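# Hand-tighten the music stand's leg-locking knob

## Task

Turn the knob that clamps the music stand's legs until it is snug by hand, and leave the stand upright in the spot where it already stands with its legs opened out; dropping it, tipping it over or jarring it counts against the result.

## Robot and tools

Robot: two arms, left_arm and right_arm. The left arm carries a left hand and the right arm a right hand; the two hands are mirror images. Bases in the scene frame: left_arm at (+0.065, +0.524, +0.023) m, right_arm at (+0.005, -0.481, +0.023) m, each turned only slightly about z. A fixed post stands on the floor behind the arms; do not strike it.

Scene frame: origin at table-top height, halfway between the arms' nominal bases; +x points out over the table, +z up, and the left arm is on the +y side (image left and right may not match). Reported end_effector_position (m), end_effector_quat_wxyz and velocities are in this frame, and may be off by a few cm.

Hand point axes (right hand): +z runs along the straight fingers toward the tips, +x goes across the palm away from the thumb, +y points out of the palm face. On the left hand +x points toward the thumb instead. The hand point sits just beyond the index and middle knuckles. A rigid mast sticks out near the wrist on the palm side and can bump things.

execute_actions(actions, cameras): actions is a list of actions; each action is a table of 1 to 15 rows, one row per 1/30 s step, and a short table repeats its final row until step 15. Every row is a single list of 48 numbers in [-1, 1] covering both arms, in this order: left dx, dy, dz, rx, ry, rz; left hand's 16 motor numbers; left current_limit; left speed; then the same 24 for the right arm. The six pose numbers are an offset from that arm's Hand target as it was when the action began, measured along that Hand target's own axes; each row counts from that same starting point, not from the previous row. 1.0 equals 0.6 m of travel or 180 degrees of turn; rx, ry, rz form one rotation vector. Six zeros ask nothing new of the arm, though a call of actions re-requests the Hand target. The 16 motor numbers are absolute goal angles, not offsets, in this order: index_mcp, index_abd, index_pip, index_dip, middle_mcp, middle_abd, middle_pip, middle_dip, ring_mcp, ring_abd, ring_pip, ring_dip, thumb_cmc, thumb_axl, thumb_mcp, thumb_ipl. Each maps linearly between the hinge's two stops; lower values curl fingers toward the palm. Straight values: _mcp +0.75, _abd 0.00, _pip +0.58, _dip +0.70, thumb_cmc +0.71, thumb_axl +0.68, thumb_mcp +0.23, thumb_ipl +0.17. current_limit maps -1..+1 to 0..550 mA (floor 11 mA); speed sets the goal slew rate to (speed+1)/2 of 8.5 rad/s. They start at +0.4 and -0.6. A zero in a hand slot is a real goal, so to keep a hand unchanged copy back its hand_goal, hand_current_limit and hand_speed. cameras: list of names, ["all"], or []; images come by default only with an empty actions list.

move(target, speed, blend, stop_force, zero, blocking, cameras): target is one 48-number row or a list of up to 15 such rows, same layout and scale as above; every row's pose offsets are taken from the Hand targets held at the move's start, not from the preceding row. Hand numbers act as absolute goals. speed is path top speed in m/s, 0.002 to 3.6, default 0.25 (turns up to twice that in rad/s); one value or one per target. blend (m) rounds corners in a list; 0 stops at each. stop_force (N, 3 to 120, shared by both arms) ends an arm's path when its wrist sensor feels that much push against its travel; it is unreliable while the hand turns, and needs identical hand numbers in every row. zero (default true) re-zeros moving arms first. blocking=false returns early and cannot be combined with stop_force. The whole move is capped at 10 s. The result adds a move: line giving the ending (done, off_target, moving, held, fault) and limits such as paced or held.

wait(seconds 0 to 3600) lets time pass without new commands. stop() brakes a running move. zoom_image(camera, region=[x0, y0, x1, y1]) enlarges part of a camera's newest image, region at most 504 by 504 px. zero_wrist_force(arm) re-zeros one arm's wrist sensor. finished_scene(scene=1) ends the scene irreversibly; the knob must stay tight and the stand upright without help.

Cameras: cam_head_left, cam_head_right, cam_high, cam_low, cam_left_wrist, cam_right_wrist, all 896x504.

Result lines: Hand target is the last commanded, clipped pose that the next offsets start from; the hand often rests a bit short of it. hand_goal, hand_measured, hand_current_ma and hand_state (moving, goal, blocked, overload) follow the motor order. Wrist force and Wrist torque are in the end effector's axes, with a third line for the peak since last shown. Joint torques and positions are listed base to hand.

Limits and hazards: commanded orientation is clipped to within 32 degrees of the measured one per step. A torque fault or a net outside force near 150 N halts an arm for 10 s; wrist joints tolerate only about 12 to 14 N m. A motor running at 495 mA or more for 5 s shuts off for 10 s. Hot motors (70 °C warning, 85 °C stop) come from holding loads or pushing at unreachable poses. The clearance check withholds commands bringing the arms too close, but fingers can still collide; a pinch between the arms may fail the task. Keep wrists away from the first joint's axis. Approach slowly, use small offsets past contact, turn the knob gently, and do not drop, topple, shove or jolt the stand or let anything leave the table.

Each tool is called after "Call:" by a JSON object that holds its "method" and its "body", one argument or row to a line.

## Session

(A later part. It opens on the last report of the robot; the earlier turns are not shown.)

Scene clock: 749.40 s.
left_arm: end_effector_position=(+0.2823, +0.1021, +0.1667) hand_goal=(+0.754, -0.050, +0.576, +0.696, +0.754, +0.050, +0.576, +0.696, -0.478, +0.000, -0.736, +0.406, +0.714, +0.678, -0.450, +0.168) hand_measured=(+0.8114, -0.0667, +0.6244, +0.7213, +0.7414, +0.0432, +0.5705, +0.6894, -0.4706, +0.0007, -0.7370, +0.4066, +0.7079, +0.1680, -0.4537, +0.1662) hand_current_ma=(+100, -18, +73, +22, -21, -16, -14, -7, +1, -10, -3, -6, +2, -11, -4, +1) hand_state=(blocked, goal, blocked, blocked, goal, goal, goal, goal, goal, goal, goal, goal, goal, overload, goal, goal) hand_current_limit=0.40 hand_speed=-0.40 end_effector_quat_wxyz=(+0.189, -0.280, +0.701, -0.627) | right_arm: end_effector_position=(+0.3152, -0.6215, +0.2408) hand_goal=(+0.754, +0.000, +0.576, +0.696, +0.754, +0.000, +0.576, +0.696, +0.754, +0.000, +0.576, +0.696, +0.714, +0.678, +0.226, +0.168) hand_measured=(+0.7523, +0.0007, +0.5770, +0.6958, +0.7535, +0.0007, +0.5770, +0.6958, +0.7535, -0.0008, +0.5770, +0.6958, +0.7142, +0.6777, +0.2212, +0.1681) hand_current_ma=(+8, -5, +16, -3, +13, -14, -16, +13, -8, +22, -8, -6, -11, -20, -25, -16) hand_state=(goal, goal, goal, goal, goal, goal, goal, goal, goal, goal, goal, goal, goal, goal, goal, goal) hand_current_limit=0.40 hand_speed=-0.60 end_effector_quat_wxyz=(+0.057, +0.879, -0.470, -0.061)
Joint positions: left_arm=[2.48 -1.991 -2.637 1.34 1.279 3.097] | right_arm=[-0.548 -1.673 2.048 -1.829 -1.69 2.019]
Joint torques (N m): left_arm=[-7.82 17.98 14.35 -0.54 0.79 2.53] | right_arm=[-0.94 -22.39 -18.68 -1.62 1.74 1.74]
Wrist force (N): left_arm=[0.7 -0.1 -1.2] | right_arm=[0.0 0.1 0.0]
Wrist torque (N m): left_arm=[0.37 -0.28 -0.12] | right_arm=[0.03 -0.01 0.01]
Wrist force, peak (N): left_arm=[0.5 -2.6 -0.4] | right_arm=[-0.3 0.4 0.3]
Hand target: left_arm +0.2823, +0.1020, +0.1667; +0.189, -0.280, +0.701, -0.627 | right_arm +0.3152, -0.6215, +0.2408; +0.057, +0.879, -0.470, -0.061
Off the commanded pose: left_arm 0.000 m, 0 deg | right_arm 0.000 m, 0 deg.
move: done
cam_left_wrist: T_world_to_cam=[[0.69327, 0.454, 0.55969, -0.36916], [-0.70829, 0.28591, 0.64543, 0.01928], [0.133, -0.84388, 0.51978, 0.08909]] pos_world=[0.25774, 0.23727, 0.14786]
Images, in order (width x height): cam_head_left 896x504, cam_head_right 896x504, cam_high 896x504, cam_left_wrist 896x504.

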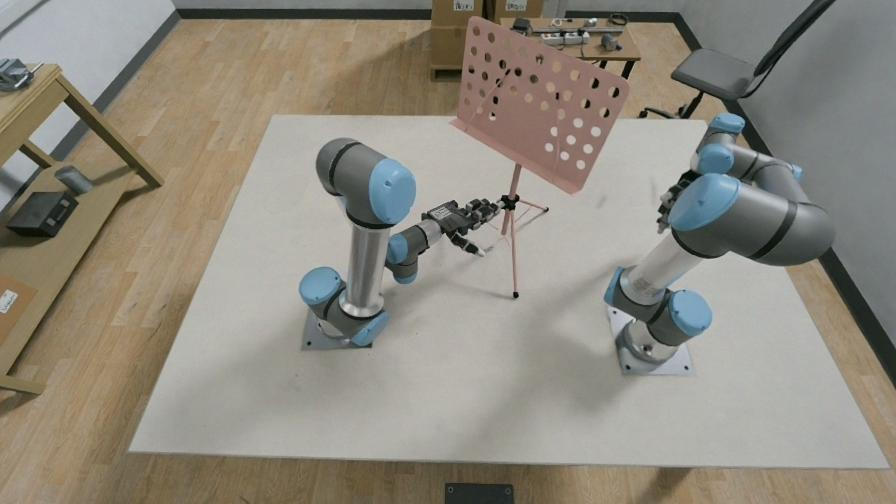

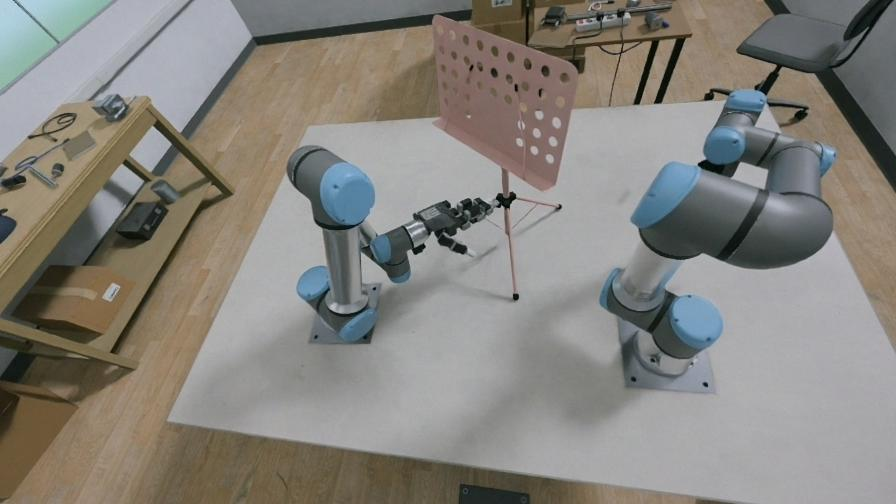

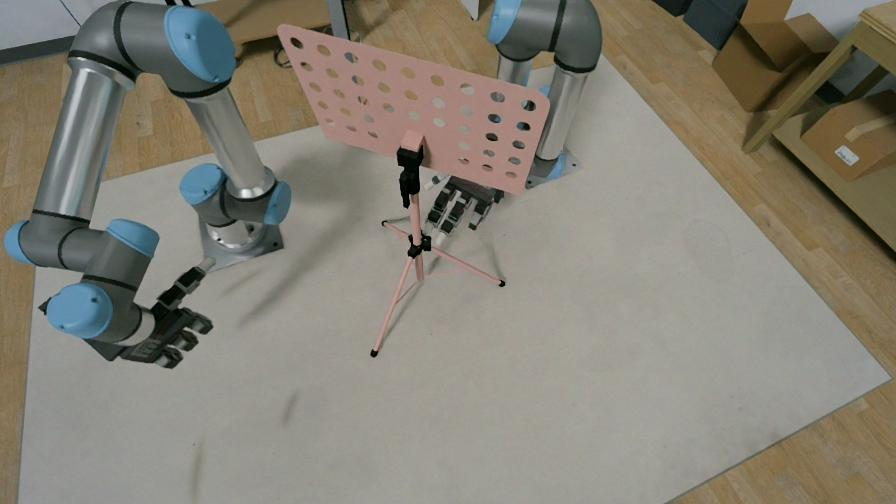

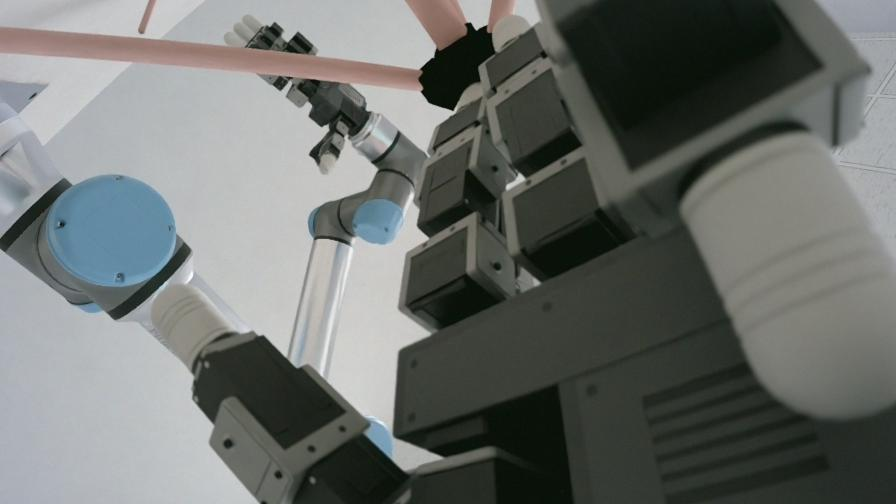

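Call:
{"method": "move", "body": {
  "target": [
    [0,0,-0.0353,0,0,0, 0.754, -0.05, 0.576, 0.696, 0.754, 0.05, 0.576, 0.696, -0.478, 0, -0.736, 0.406, 0.714, 0.678, -0.45, 0.168, 0.4, -0.4, 0,0,0,0,0,0, 0.754, 0, 0.576, 0.696, 0.754, 0, 0.576, 0.696, 0.754, 0, 0.576, 0.696, 0.714, 0.678, 0.226, 0.168, 0.4, -0.6],
    [0.1525,-0.1332,-0.0353,0,0,-0.5167, 0.754, -0.05, 0.576, 0.696, 0.754, 0.05, 0.576, 0.696, -0.478, 0, -0.736, 0.406, 0.714, 0.678, -0.45, 0.168, 0.4, -0.4, 0,0,0,0,0,0, 0.754, 0, 0.576, 0.696, 0.754, 0, 0.576, 0.696, 0.754, 0, 0.576, 0.696, 0.714, 0.678, 0.226, 0.168, 0.4, -0.6],
    [0.0148,-0.2538,-0.0353,0,0,0.9667, 0.754, -0.05, 0.576, 0.696, 0.754, 0.05, 0.576, 0.696, -0.478, 0, -0.736, 0.406, 0.714, 0.678, -0.45, 0.168, 0.4, -0.4, 0,0,0,0,0,0, 0.754, 0, 0.576, 0.696, 0.754, 0, 0.576, 0.696, 0.754, 0, 0.576, 0.696, 0.714, 0.678, 0.226, 0.168, 0.4, -0.6],
    [-0.0988,-0.1123,-0.0353,0,0,0.4556, 0.754, -0.05, 0.576, 0.696, 0.754, 0.05, 0.576, 0.696, -0.478, 0, -0.736, 0.406, 0.714, 0.678, -0.45, 0.168, 0.4, -0.4, 0,0,0,0,0,0, 0.754, 0, 0.576, 0.696, 0.754, 0, 0.576, 0.696, 0.754, 0, 0.576, 0.696, 0.714, 0.678, 0.226, 0.168, 0.4, -0.6]
  ],
  "speed": [0.05, 0.35, 0.35, 0.35],
  "blend": 0.02,
  "cameras": ["all"]
}}

Call:
{"method": "zoom_image", "body": {
  "camera": "cam_high",
  "region": [390, 210, 450, 260]
}}

Call:
{"method": "zoom_image", "body": {
  "camera": "cam_left_wrist",
  "region": [400, 0, 560, 100]
}}

Call:
{"method": "zoom_image", "body": {
  "camera": "cam_head_right",
  "region": [470, 180, 530, 230]
}}

Call:
{"method": "zoom_image", "body": {
  "camera": "cam_head_left",
  "region": [475, 180, 535, 230]
}}

Scene clock: 836.43 s.
left_arm: end_effector_position=(+0.3255, +0.1522, +0.2310) hand_goal=(+0.754, -0.050, +0.576, +0.696, +0.754, +0.050, +0.576, +0.696, -0.478, +0.000, -0.736, +0.406, +0.714, +0.678, -0.450, +0.168) hand_measured=(+0.7547, -0.0477, +0.5770, +0.7022, +0.7535, +0.0534, +0.5705, +0.6945, -0.4730, +0.0080, -0.7370, +0.4015, +0.7129, +0.4418, -0.4478, +0.1719) hand_current_ma=(+8, +9, +6, +0, -3, -1, -4, +3, -2, +6, +8, -4, +0, +0, +11, +0) hand_state=(goal, goal, goal, goal, goal, goal, goal, goal, goal, goal, goal, goal, goal, overload, goal, goal) hand_current_limit=0.40 hand_speed=-0.40 end_effector_quat_wxyz=(+0.555, +0.249, +0.713, -0.349) | right_arm: end_effector_position=(+0.3152, -0.6215, +0.2408) hand_goal=(+0.754, +0.000, +0.576, +0.696, +0.754, +0.000, +0.576, +0.696, +0.754, +0.000, +0.576, +0.696, +0.714, +0.678, +0.226, +0.168) hand_measured=(+0.7535, -0.0008, +0.5770, +0.6958, +0.7523, -0.0008, +0.5770, +0.6958, +0.7535, +0.0007, +0.5770, +0.6958, +0.7142, +0.6767, +0.2212, +0.1672) hand_current_ma=(+9, -6, +14, -1, +9, -12, -2, +1, -10, +7, -4, -8, -9, +0, -6, -4) hand_state=(goal, goal, goal, goal, goal, goal, goal, goal, goal, goal, goal, goal, goal, goal, goal, goal) hand_current_limit=0.40 hand_speed=-0.60 end_effector_quat_wxyz=(+0.057, +0.879, -0.470, -0.061)
Joint positions: left_arm=[2.305 -1.877 -2.642 1.235 1.452 -1.78] | right_arm=[-0.548 -1.673 2.048 -1.829 -1.69 2.019]
Joint torques (N m): left_arm=[-5.33 12.73 18.42 4.49 -0.02 -2.19] | right_arm=[0.2 -22.42 -18.57 -1.35 1.55 1.49]
Wrist force (N): left_arm=[1.9 0.7 -1.2] | right_arm=[-0.2 0.2 0.2]
Wrist torque (N m): left_arm=[0.25 -0.22 0.29] | right_arm=[0.02 0.01 0.00]
Wrist force, peak (N): left_arm=[1.2 -4.7 -1.7] | right_arm=[-0.2 0.5 0.4]
Hand target: left_arm +0.3255, +0.1521, +0.2310; +0.555, +0.248, +0.713, -0.349 | right_arm +0.3152, -0.6215, +0.2408; +0.057, +0.879, -0.470, -0.061
Off the commanded pose: left_arm 0.000 m, 0 deg | right_arm 0.000 m, 0 deg.
move: done; blend cut to 0.0106 m at target 1
cam_left_wrist: T_world_to_cam=[[-0.27019, -0.37505, 0.88676, -0.0936], [-0.95176, 0.24314, -0.18716, 0.27219], [-0.14541, -0.89455, -0.42265, 0.40823]] pos_world=[0.29313, 0.26389, 0.30648]

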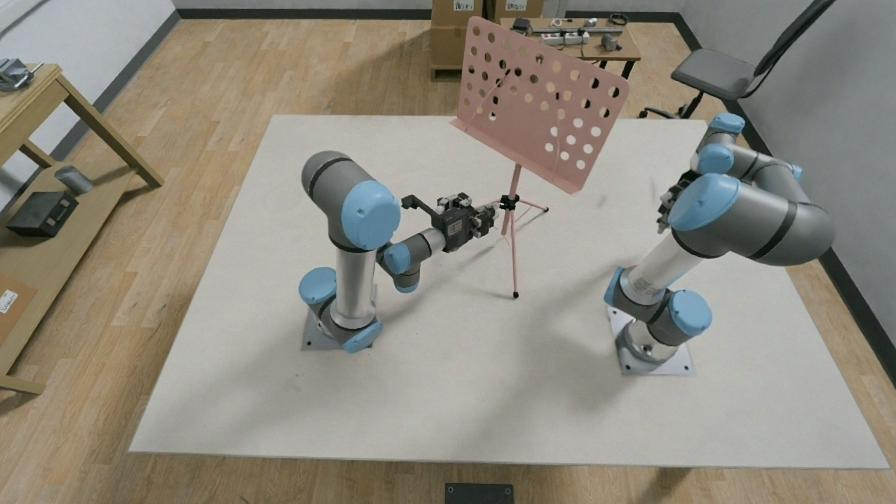

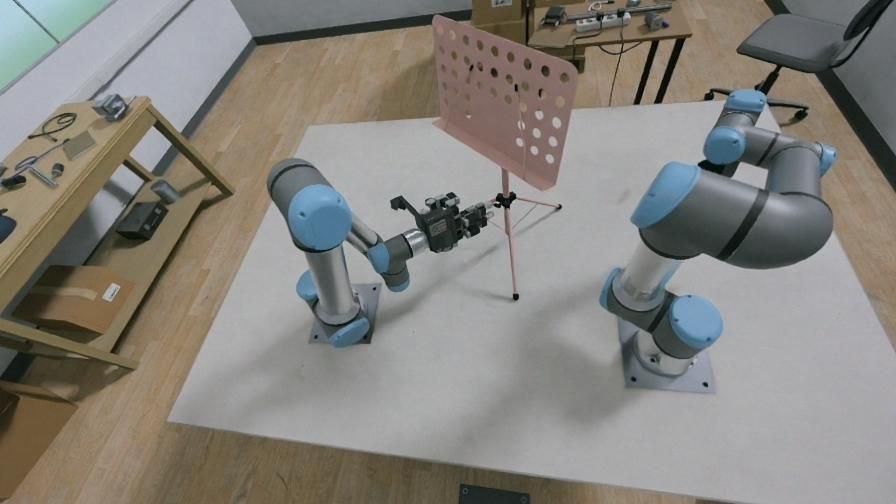

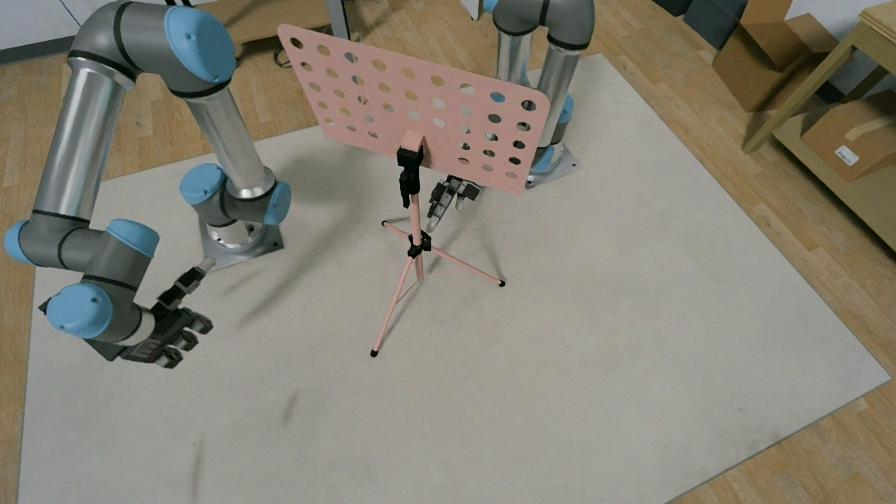

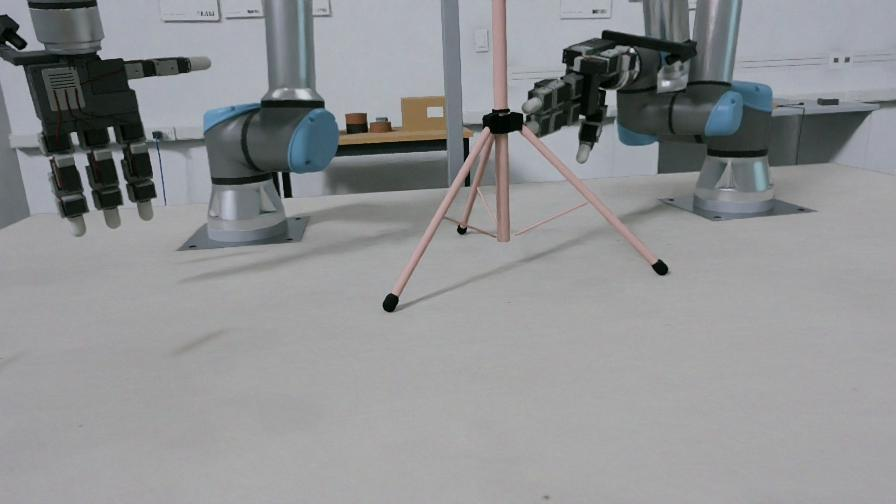

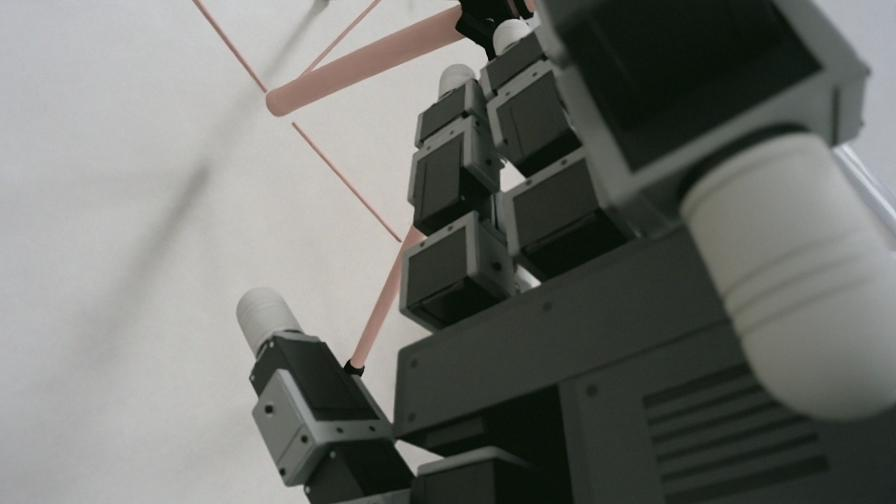

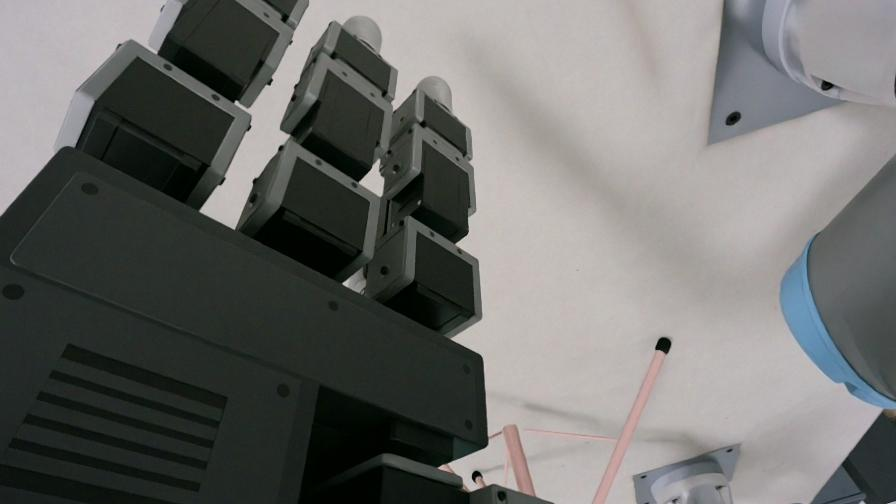

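Scaled by 8.400 from the camera's image (finer frame: 1280x720).

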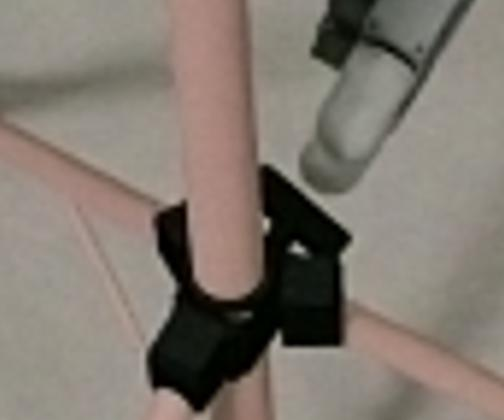

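Scaled by 3.150 from the camera's image (finer frame: 1280x720).

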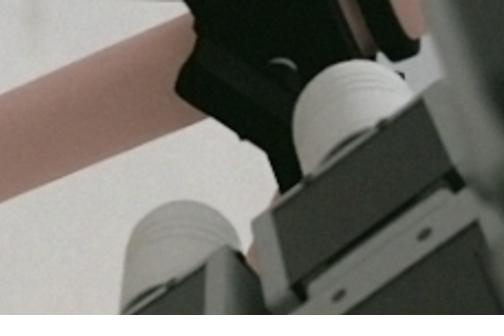

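Scaled by 8.400 from the camera's image (finer frame: 1280x720).

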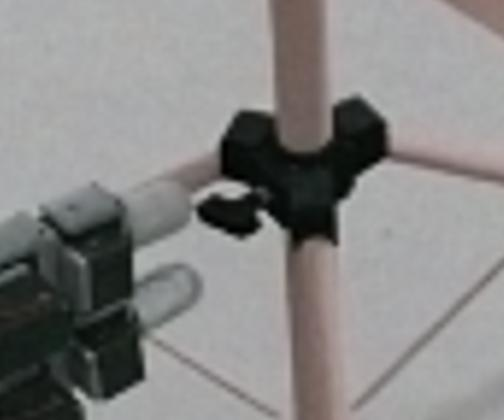

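Scaled by 8.400 from the camera's image (finer frame: 1280x720).

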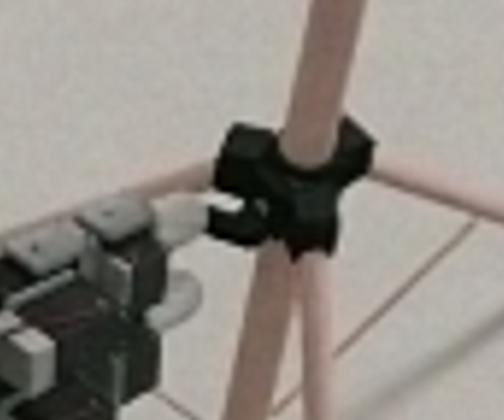

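Call:
{"method": "zoom_image", "body": {
  "camera": "cam_left_wrist",
  "region": [440, 0, 540, 70]
}}

Call:
{"method": "zoom_image", "body": {
  "camera": "cam_high",
  "region": [405, 220, 445, 250]
}}

Call:
{"method": "zoom_image", "body": {
  "camera": "cam_head_right",
  "region": [485, 190, 525, 220]
}}

Scaled by 5.040 from the camera's image (finer frame: 1280x720).

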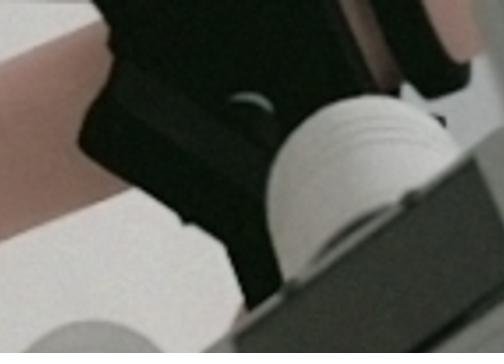

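Scaled by 12.600 from the camera's image (finer frame: 1280x720).

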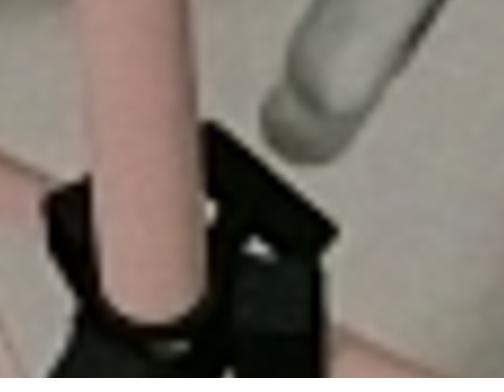

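Scaled by 12.600 from the camera's image (finer frame: 1280x720).

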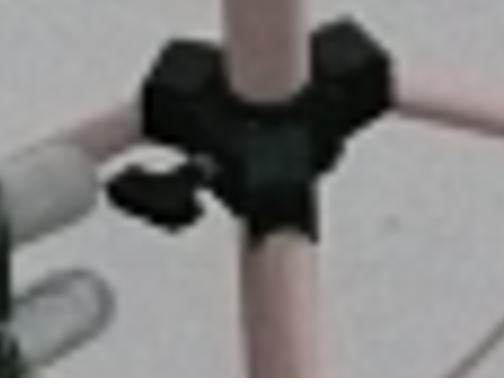

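Call:
{"method": "move", "body": {
  "target": [-0.0017, -0.0035, 0.041, 0,0,0, 0.754, -0.05, 0.576, 0.696, 0.754, 0.05, 0.576, 0.696, -0.478, 0, -0.736, 0.406, 0.714, 0.678, -0.45, 0.168, 0.4, -0.4, 0,0,0,0,0,0, 0.754, 0, 0.576, 0.696, 0.754, 0, 0.576, 0.696, 0.754, 0, 0.576, 0.696, 0.714, 0.678, 0.226, 0.168, 0.4, -0.6],
  "speed": 0.03,
  "stop_force": 4,
  "cameras": ["cam_left_wrist","cam_head_left","cam_head_right","cam_high"]
}}

Call:
{"method": "zoom_image", "body": {
  "camera": "cam_high",
  "region": [405, 220, 445, 250]
}}

Call:
{"method": "zoom_image", "body": {
  "camera": "cam_head_right",
  "region": [485, 190, 525, 220]
}}

Scene clock: 872.93 s.
left_arm: end_effector_position=(+0.3394, +0.1318, +0.2290) hand_goal=(+0.754, -0.050, +0.576, +0.696, +0.754, +0.050, +0.576, +0.696, -0.478, +0.000, -0.736, +0.406, +0.714, +0.678, -0.450, +0.168) hand_measured=(+0.7547, -0.0477, +0.5770, +0.7022, +0.7511, +0.0549, +0.5705, +0.6945, -0.4718, +0.0065, -0.7370, +0.4015, +0.7154, +0.4408, -0.4478, +0.1729) hand_current_ma=(-2, +2, +8, -12, -9, -1, -2, -13, +1, +0, +12, -1, +7, -10, +5, +5) hand_state=(goal, goal, goal, goal, goal, goal, goal, goal, goal, goal, goal, goal, goal, overload, goal, goal) hand_current_limit=0.40 hand_speed=-0.40 end_effector_quat_wxyz=(+0.555, +0.248, +0.713, -0.349) | right_arm: end_effector_position=(+0.3152, -0.6215, +0.2408) hand_goal=(+0.754, +0.000, +0.576, +0.696, +0.754, +0.000, +0.576, +0.696, +0.754, +0.000, +0.576, +0.696, +0.714, +0.678, +0.226, +0.168) hand_measured=(+0.7535, +0.0007, +0.5770, +0.6958, +0.7535, +0.0007, +0.5770, +0.6958, +0.7535, +0.0007, +0.5770, +0.6958, +0.7142, +0.6777, +0.2203, +0.1672) hand_current_ma=(+12, -5, +1, -4, +15, -14, -3, -4, -11, +14, -12, +3, -11, +5, -6, -12) hand_state=(goal, goal, goal, goal, goal, goal, goal, goal, goal, goal, goal, goal, goal, goal, goal, goal) hand_current_limit=0.40 hand_speed=-0.60 end_effector_quat_wxyz=(+0.057, +0.879, -0.470, -0.061)
Joint positions: left_arm=[2.286 -1.912 -2.574 1.202 1.471 -1.783] | right_arm=[-0.548 -1.673 2.048 -1.829 -1.69 2.019]
Joint torques (N m): left_arm=[14.22 32.5 -2.46 4.44 -1.57 0.27] | right_arm=[-0.51 -23.64 -18.03 -1.17 1.63 1.44]
Wrist force (N): left_arm=[1.8 0.8 -1.4] | right_arm=[0.0 0.3 0.2]
Wrist torque (N m): left_arm=[0.26 -0.21 0.27] | right_arm=[0.03 -0.01 0.02]
Wrist force, peak (N): left_arm=[2.1 1.0 -1.5] | right_arm=[-0.3 0.5 0.2]
Hand target: left_arm +0.3394, +0.1318, +0.2290; +0.555, +0.248, +0.713, -0.349 | right_arm +0.3152, -0.6215, +0.2408; +0.057, +0.879, -0.470, -0.061
Off the commanded pose: left_arm 0.000 m, 0 deg | right_arm 0.000 m, 0 deg.
move: done
cam_left_wrist: T_world_to_cam=[[-0.27005, -0.37475, 0.88692, -0.0958], [-0.95177, 0.2432, -0.18703, 0.28994], [-0.14561, -0.89466, -0.42236, 0.39111]] pos_world=[0.30703, 0.24349, 0.30438]
Images, in order (width x height): cam_head_left 896x504, cam_head_right 896x504, cam_high 896x504, cam_left_wrist 896x504.

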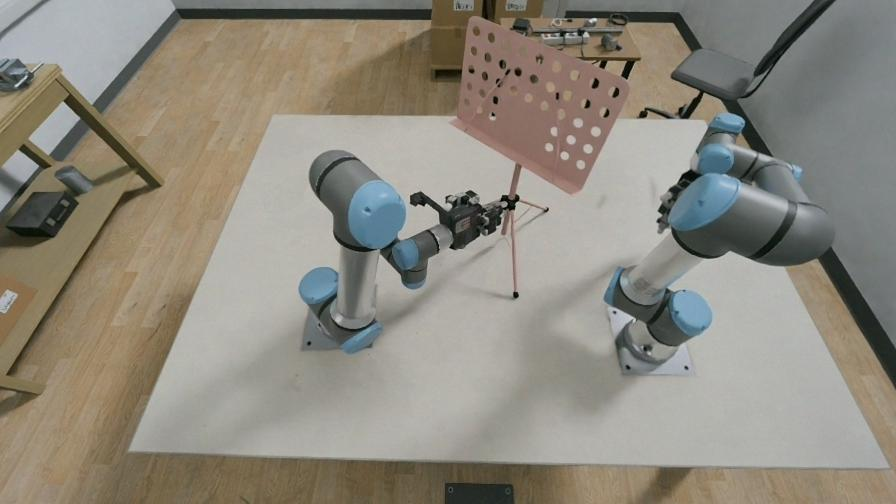

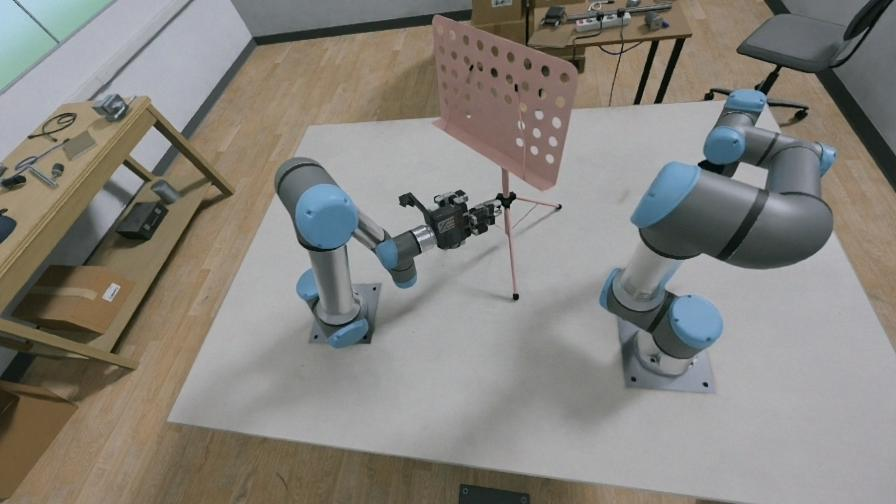

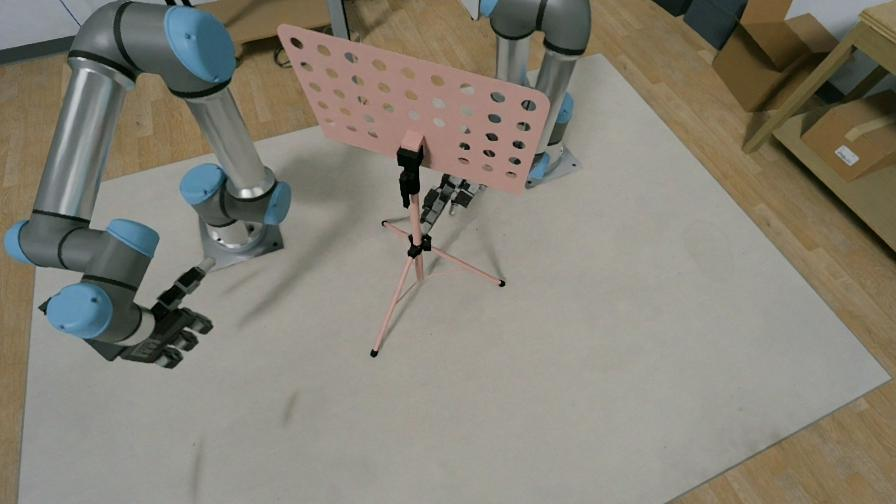

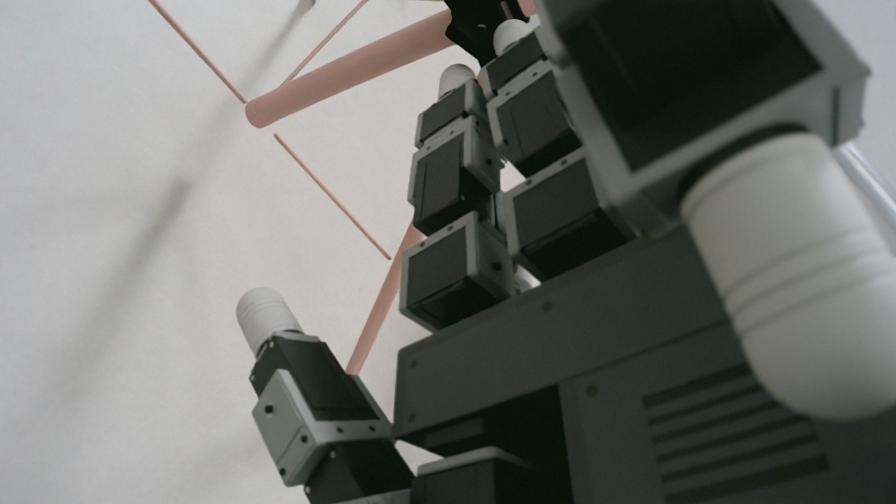

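Scaled by 12.600 from the camera's image (finer frame: 1280x720).

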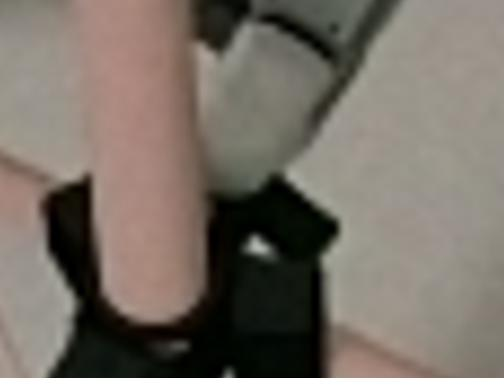

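Scaled by 12.600 from the camera's image (finer frame: 1280x720).

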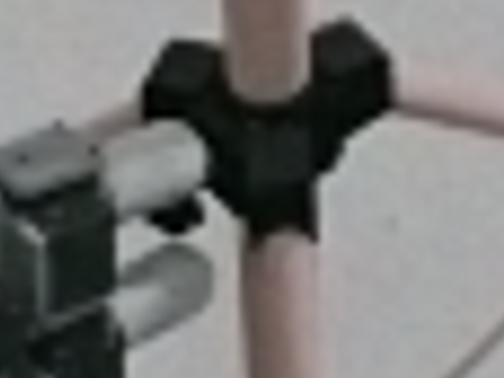

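Call:
{"method": "move", "body": {
  "target": [0, 0, 0, 0,0,0, 0.754, -0.25, 0.576, 0.696, 0.754, 0.25, 0.576, 0.696, -0.478, 0, -0.736, 0.406, 0.714, 0.678, -0.45, 0.168, -0.4, -0.7, 0,0,0,0,0,0, 0.754, 0, 0.576, 0.696, 0.754, 0, 0.576, 0.696, 0.754, 0, 0.576, 0.696, 0.714, 0.678, 0.226, 0.168, 0.4, -0.6],
  "speed": 0.03,
  "cameras": ["cam_left_wrist","cam_head_left","cam_head_right","cam_high"]
}}

Call:
{"method": "zoom_image", "body": {
  "camera": "cam_high",
  "region": [405, 220, 445, 250]
}}

Call:
{"method": "zoom_image", "body": {
  "camera": "cam_head_right",
  "region": [485, 190, 525, 220]
}}

Call:
{"method": "zoom_image", "body": {
  "camera": "cam_left_wrist",
  "region": [440, 0, 540, 80]
}}

Scene clock: 888.73 s.
left_arm: end_effector_position=(+0.3394, +0.1318, +0.2290) hand_goal=(+0.754, -0.250, +0.576, +0.696, +0.754, +0.250, +0.576, +0.696, -0.478, +0.000, -0.736, +0.406, +0.714, +0.678, -0.450, +0.168) hand_measured=(+0.7535, -0.0770, +0.5770, +0.7034, +0.7523, +0.0827, +0.5744, +0.6971, -0.4718, +0.0080, -0.7357, +0.4002, +0.7142, +0.4418, -0.4478, +0.1719) hand_current_ma=(+10, +163, -3, -11, -3, -175, -17, -5, +14, -8, -9, -3, +6, -5, +8, -1) hand_state=(goal, blocked, goal, goal, goal, blocked, goal, goal, goal, goal, goal, goal, goal, overload, goal, goal) hand_current_limit=-0.40 hand_speed=-0.70 end_effector_quat_wxyz=(+0.555, +0.248, +0.713, -0.349) | right_arm: end_effector_position=(+0.3152, -0.6215, +0.2408) hand_goal=(+0.754, +0.000, +0.576, +0.696, +0.754, +0.000, +0.576, +0.696, +0.754, +0.000, +0.576, +0.696, +0.714, +0.678, +0.226, +0.168) hand_measured=(+0.7535, +0.0007, +0.5770, +0.6958, +0.7535, -0.0008, +0.5770, +0.6958, +0.7535, +0.0007, +0.5770, +0.6958, +0.7142, +0.6777, +0.2212, +0.1672) hand_current_ma=(+16, +13, -6, -2, +0, -6, +4, -3, -5, +0, +0, -5, -19, -10, -17, +6) hand_state=(goal, goal, goal, goal, goal, goal, goal, goal, goal, goal, goal, goal, goal, goal, goal, goal) hand_current_limit=0.40 hand_speed=-0.60 end_effector_quat_wxyz=(+0.057, +0.879, -0.470, -0.061)
Joint positions: left_arm=[2.286 -1.912 -2.574 1.202 1.471 -1.783] | right_arm=[-0.548 -1.673 2.048 -1.829 -1.69 2.019]
Joint torques (N m): left_arm=[14.63 30.98 -3.03 3.92 -1.57 2.47] | right_arm=[-0.66 -22.51 -18.26 -1.24 1.82 1.26]
Wrist force (N): left_arm=[1.4 0.5 -1.4] | right_arm=[-0.2 0.2 0.2]
Wrist torque (N m): left_arm=[0.24 -0.19 0.25] | right_arm=[0.01 0.01 0.00]
Wrist force, peak (N): left_arm=[1.9 0.9 -1.5] | right_arm=[-0.4 0.3 0.3]
Hand target: left_arm +0.3394, +0.1318, +0.2290; +0.555, +0.248, +0.713, -0.349 | right_arm +0.3152, -0.6215, +0.2408; +0.057, +0.879, -0.470, -0.061
Off the commanded pose: left_arm 0.000 m, 0 deg | right_arm 0.000 m, 0 deg.
move: done
cam_left_wrist: T_world_to_cam=[[-0.27005, -0.37475, 0.88692, -0.0958], [-0.95177, 0.2432, -0.18703, 0.28994], [-0.14561, -0.89466, -0.42236, 0.39111]] pos_world=[0.30703, 0.24349, 0.30438]
Images, in order (width x height): cam_head_left 896x504, cam_head_right 896x504, cam_high 896x504, cam_left_wrist 896x504.

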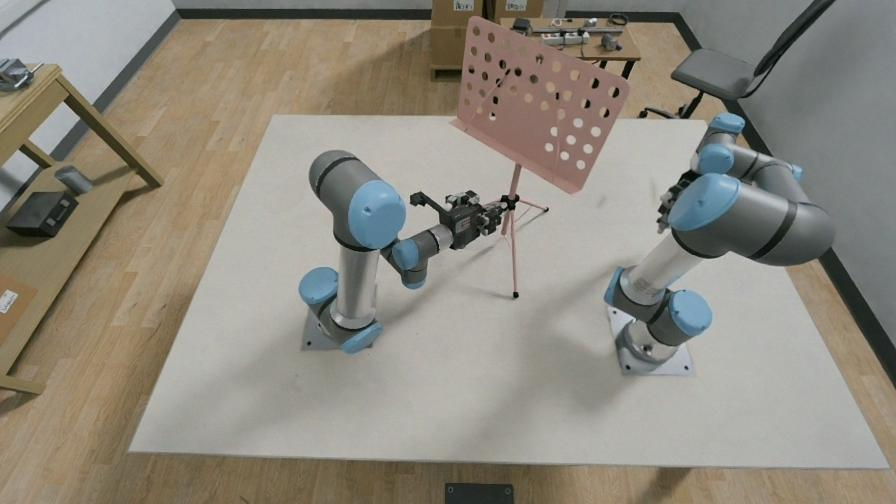

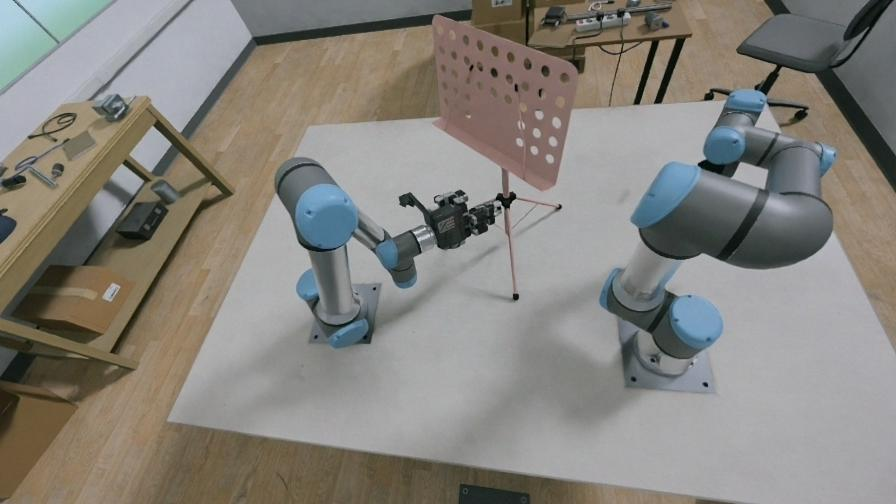

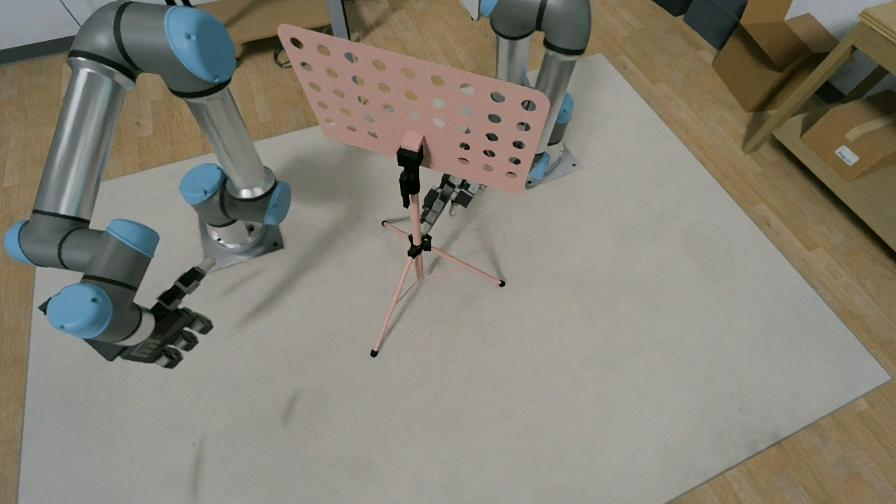

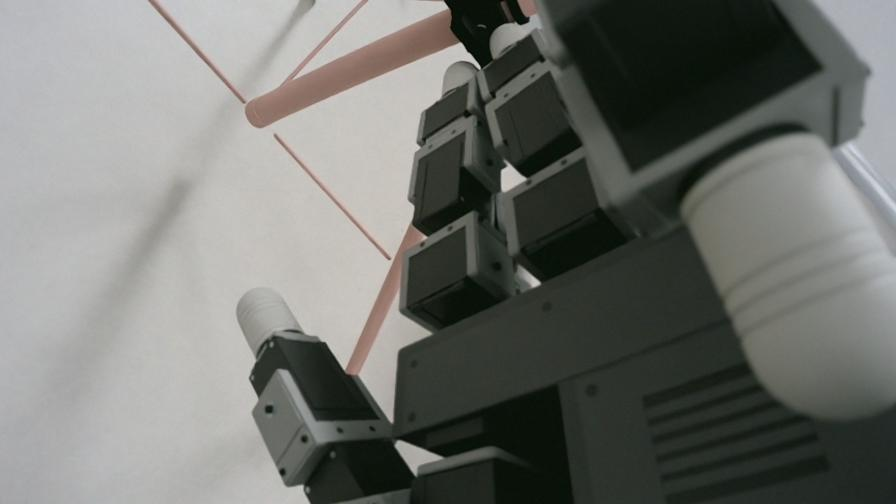

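Scaled by 12.600 from the camera's image (finer frame: 1280x720).

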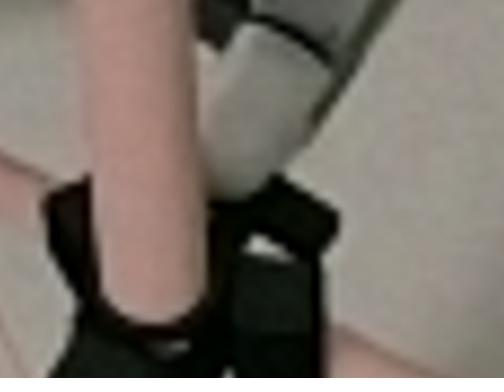

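Scaled by 12.600 from the camera's image (finer frame: 1280x720).

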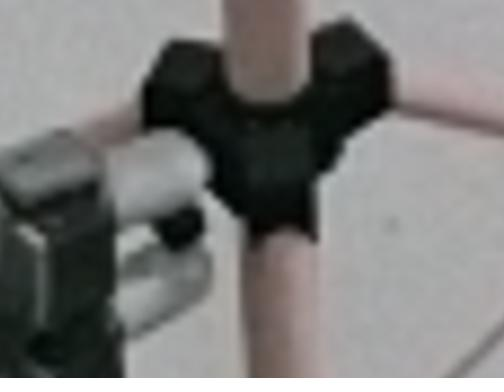

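Scaled by 5.040 from the camera's image (finer frame: 1280x720).

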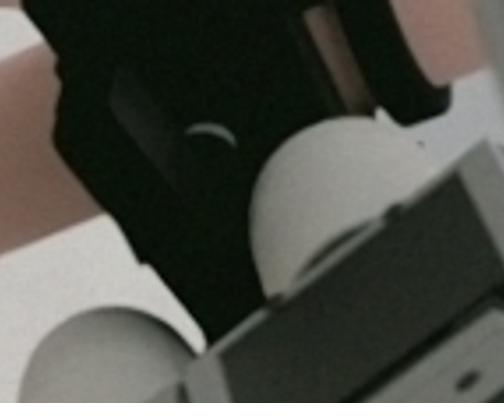

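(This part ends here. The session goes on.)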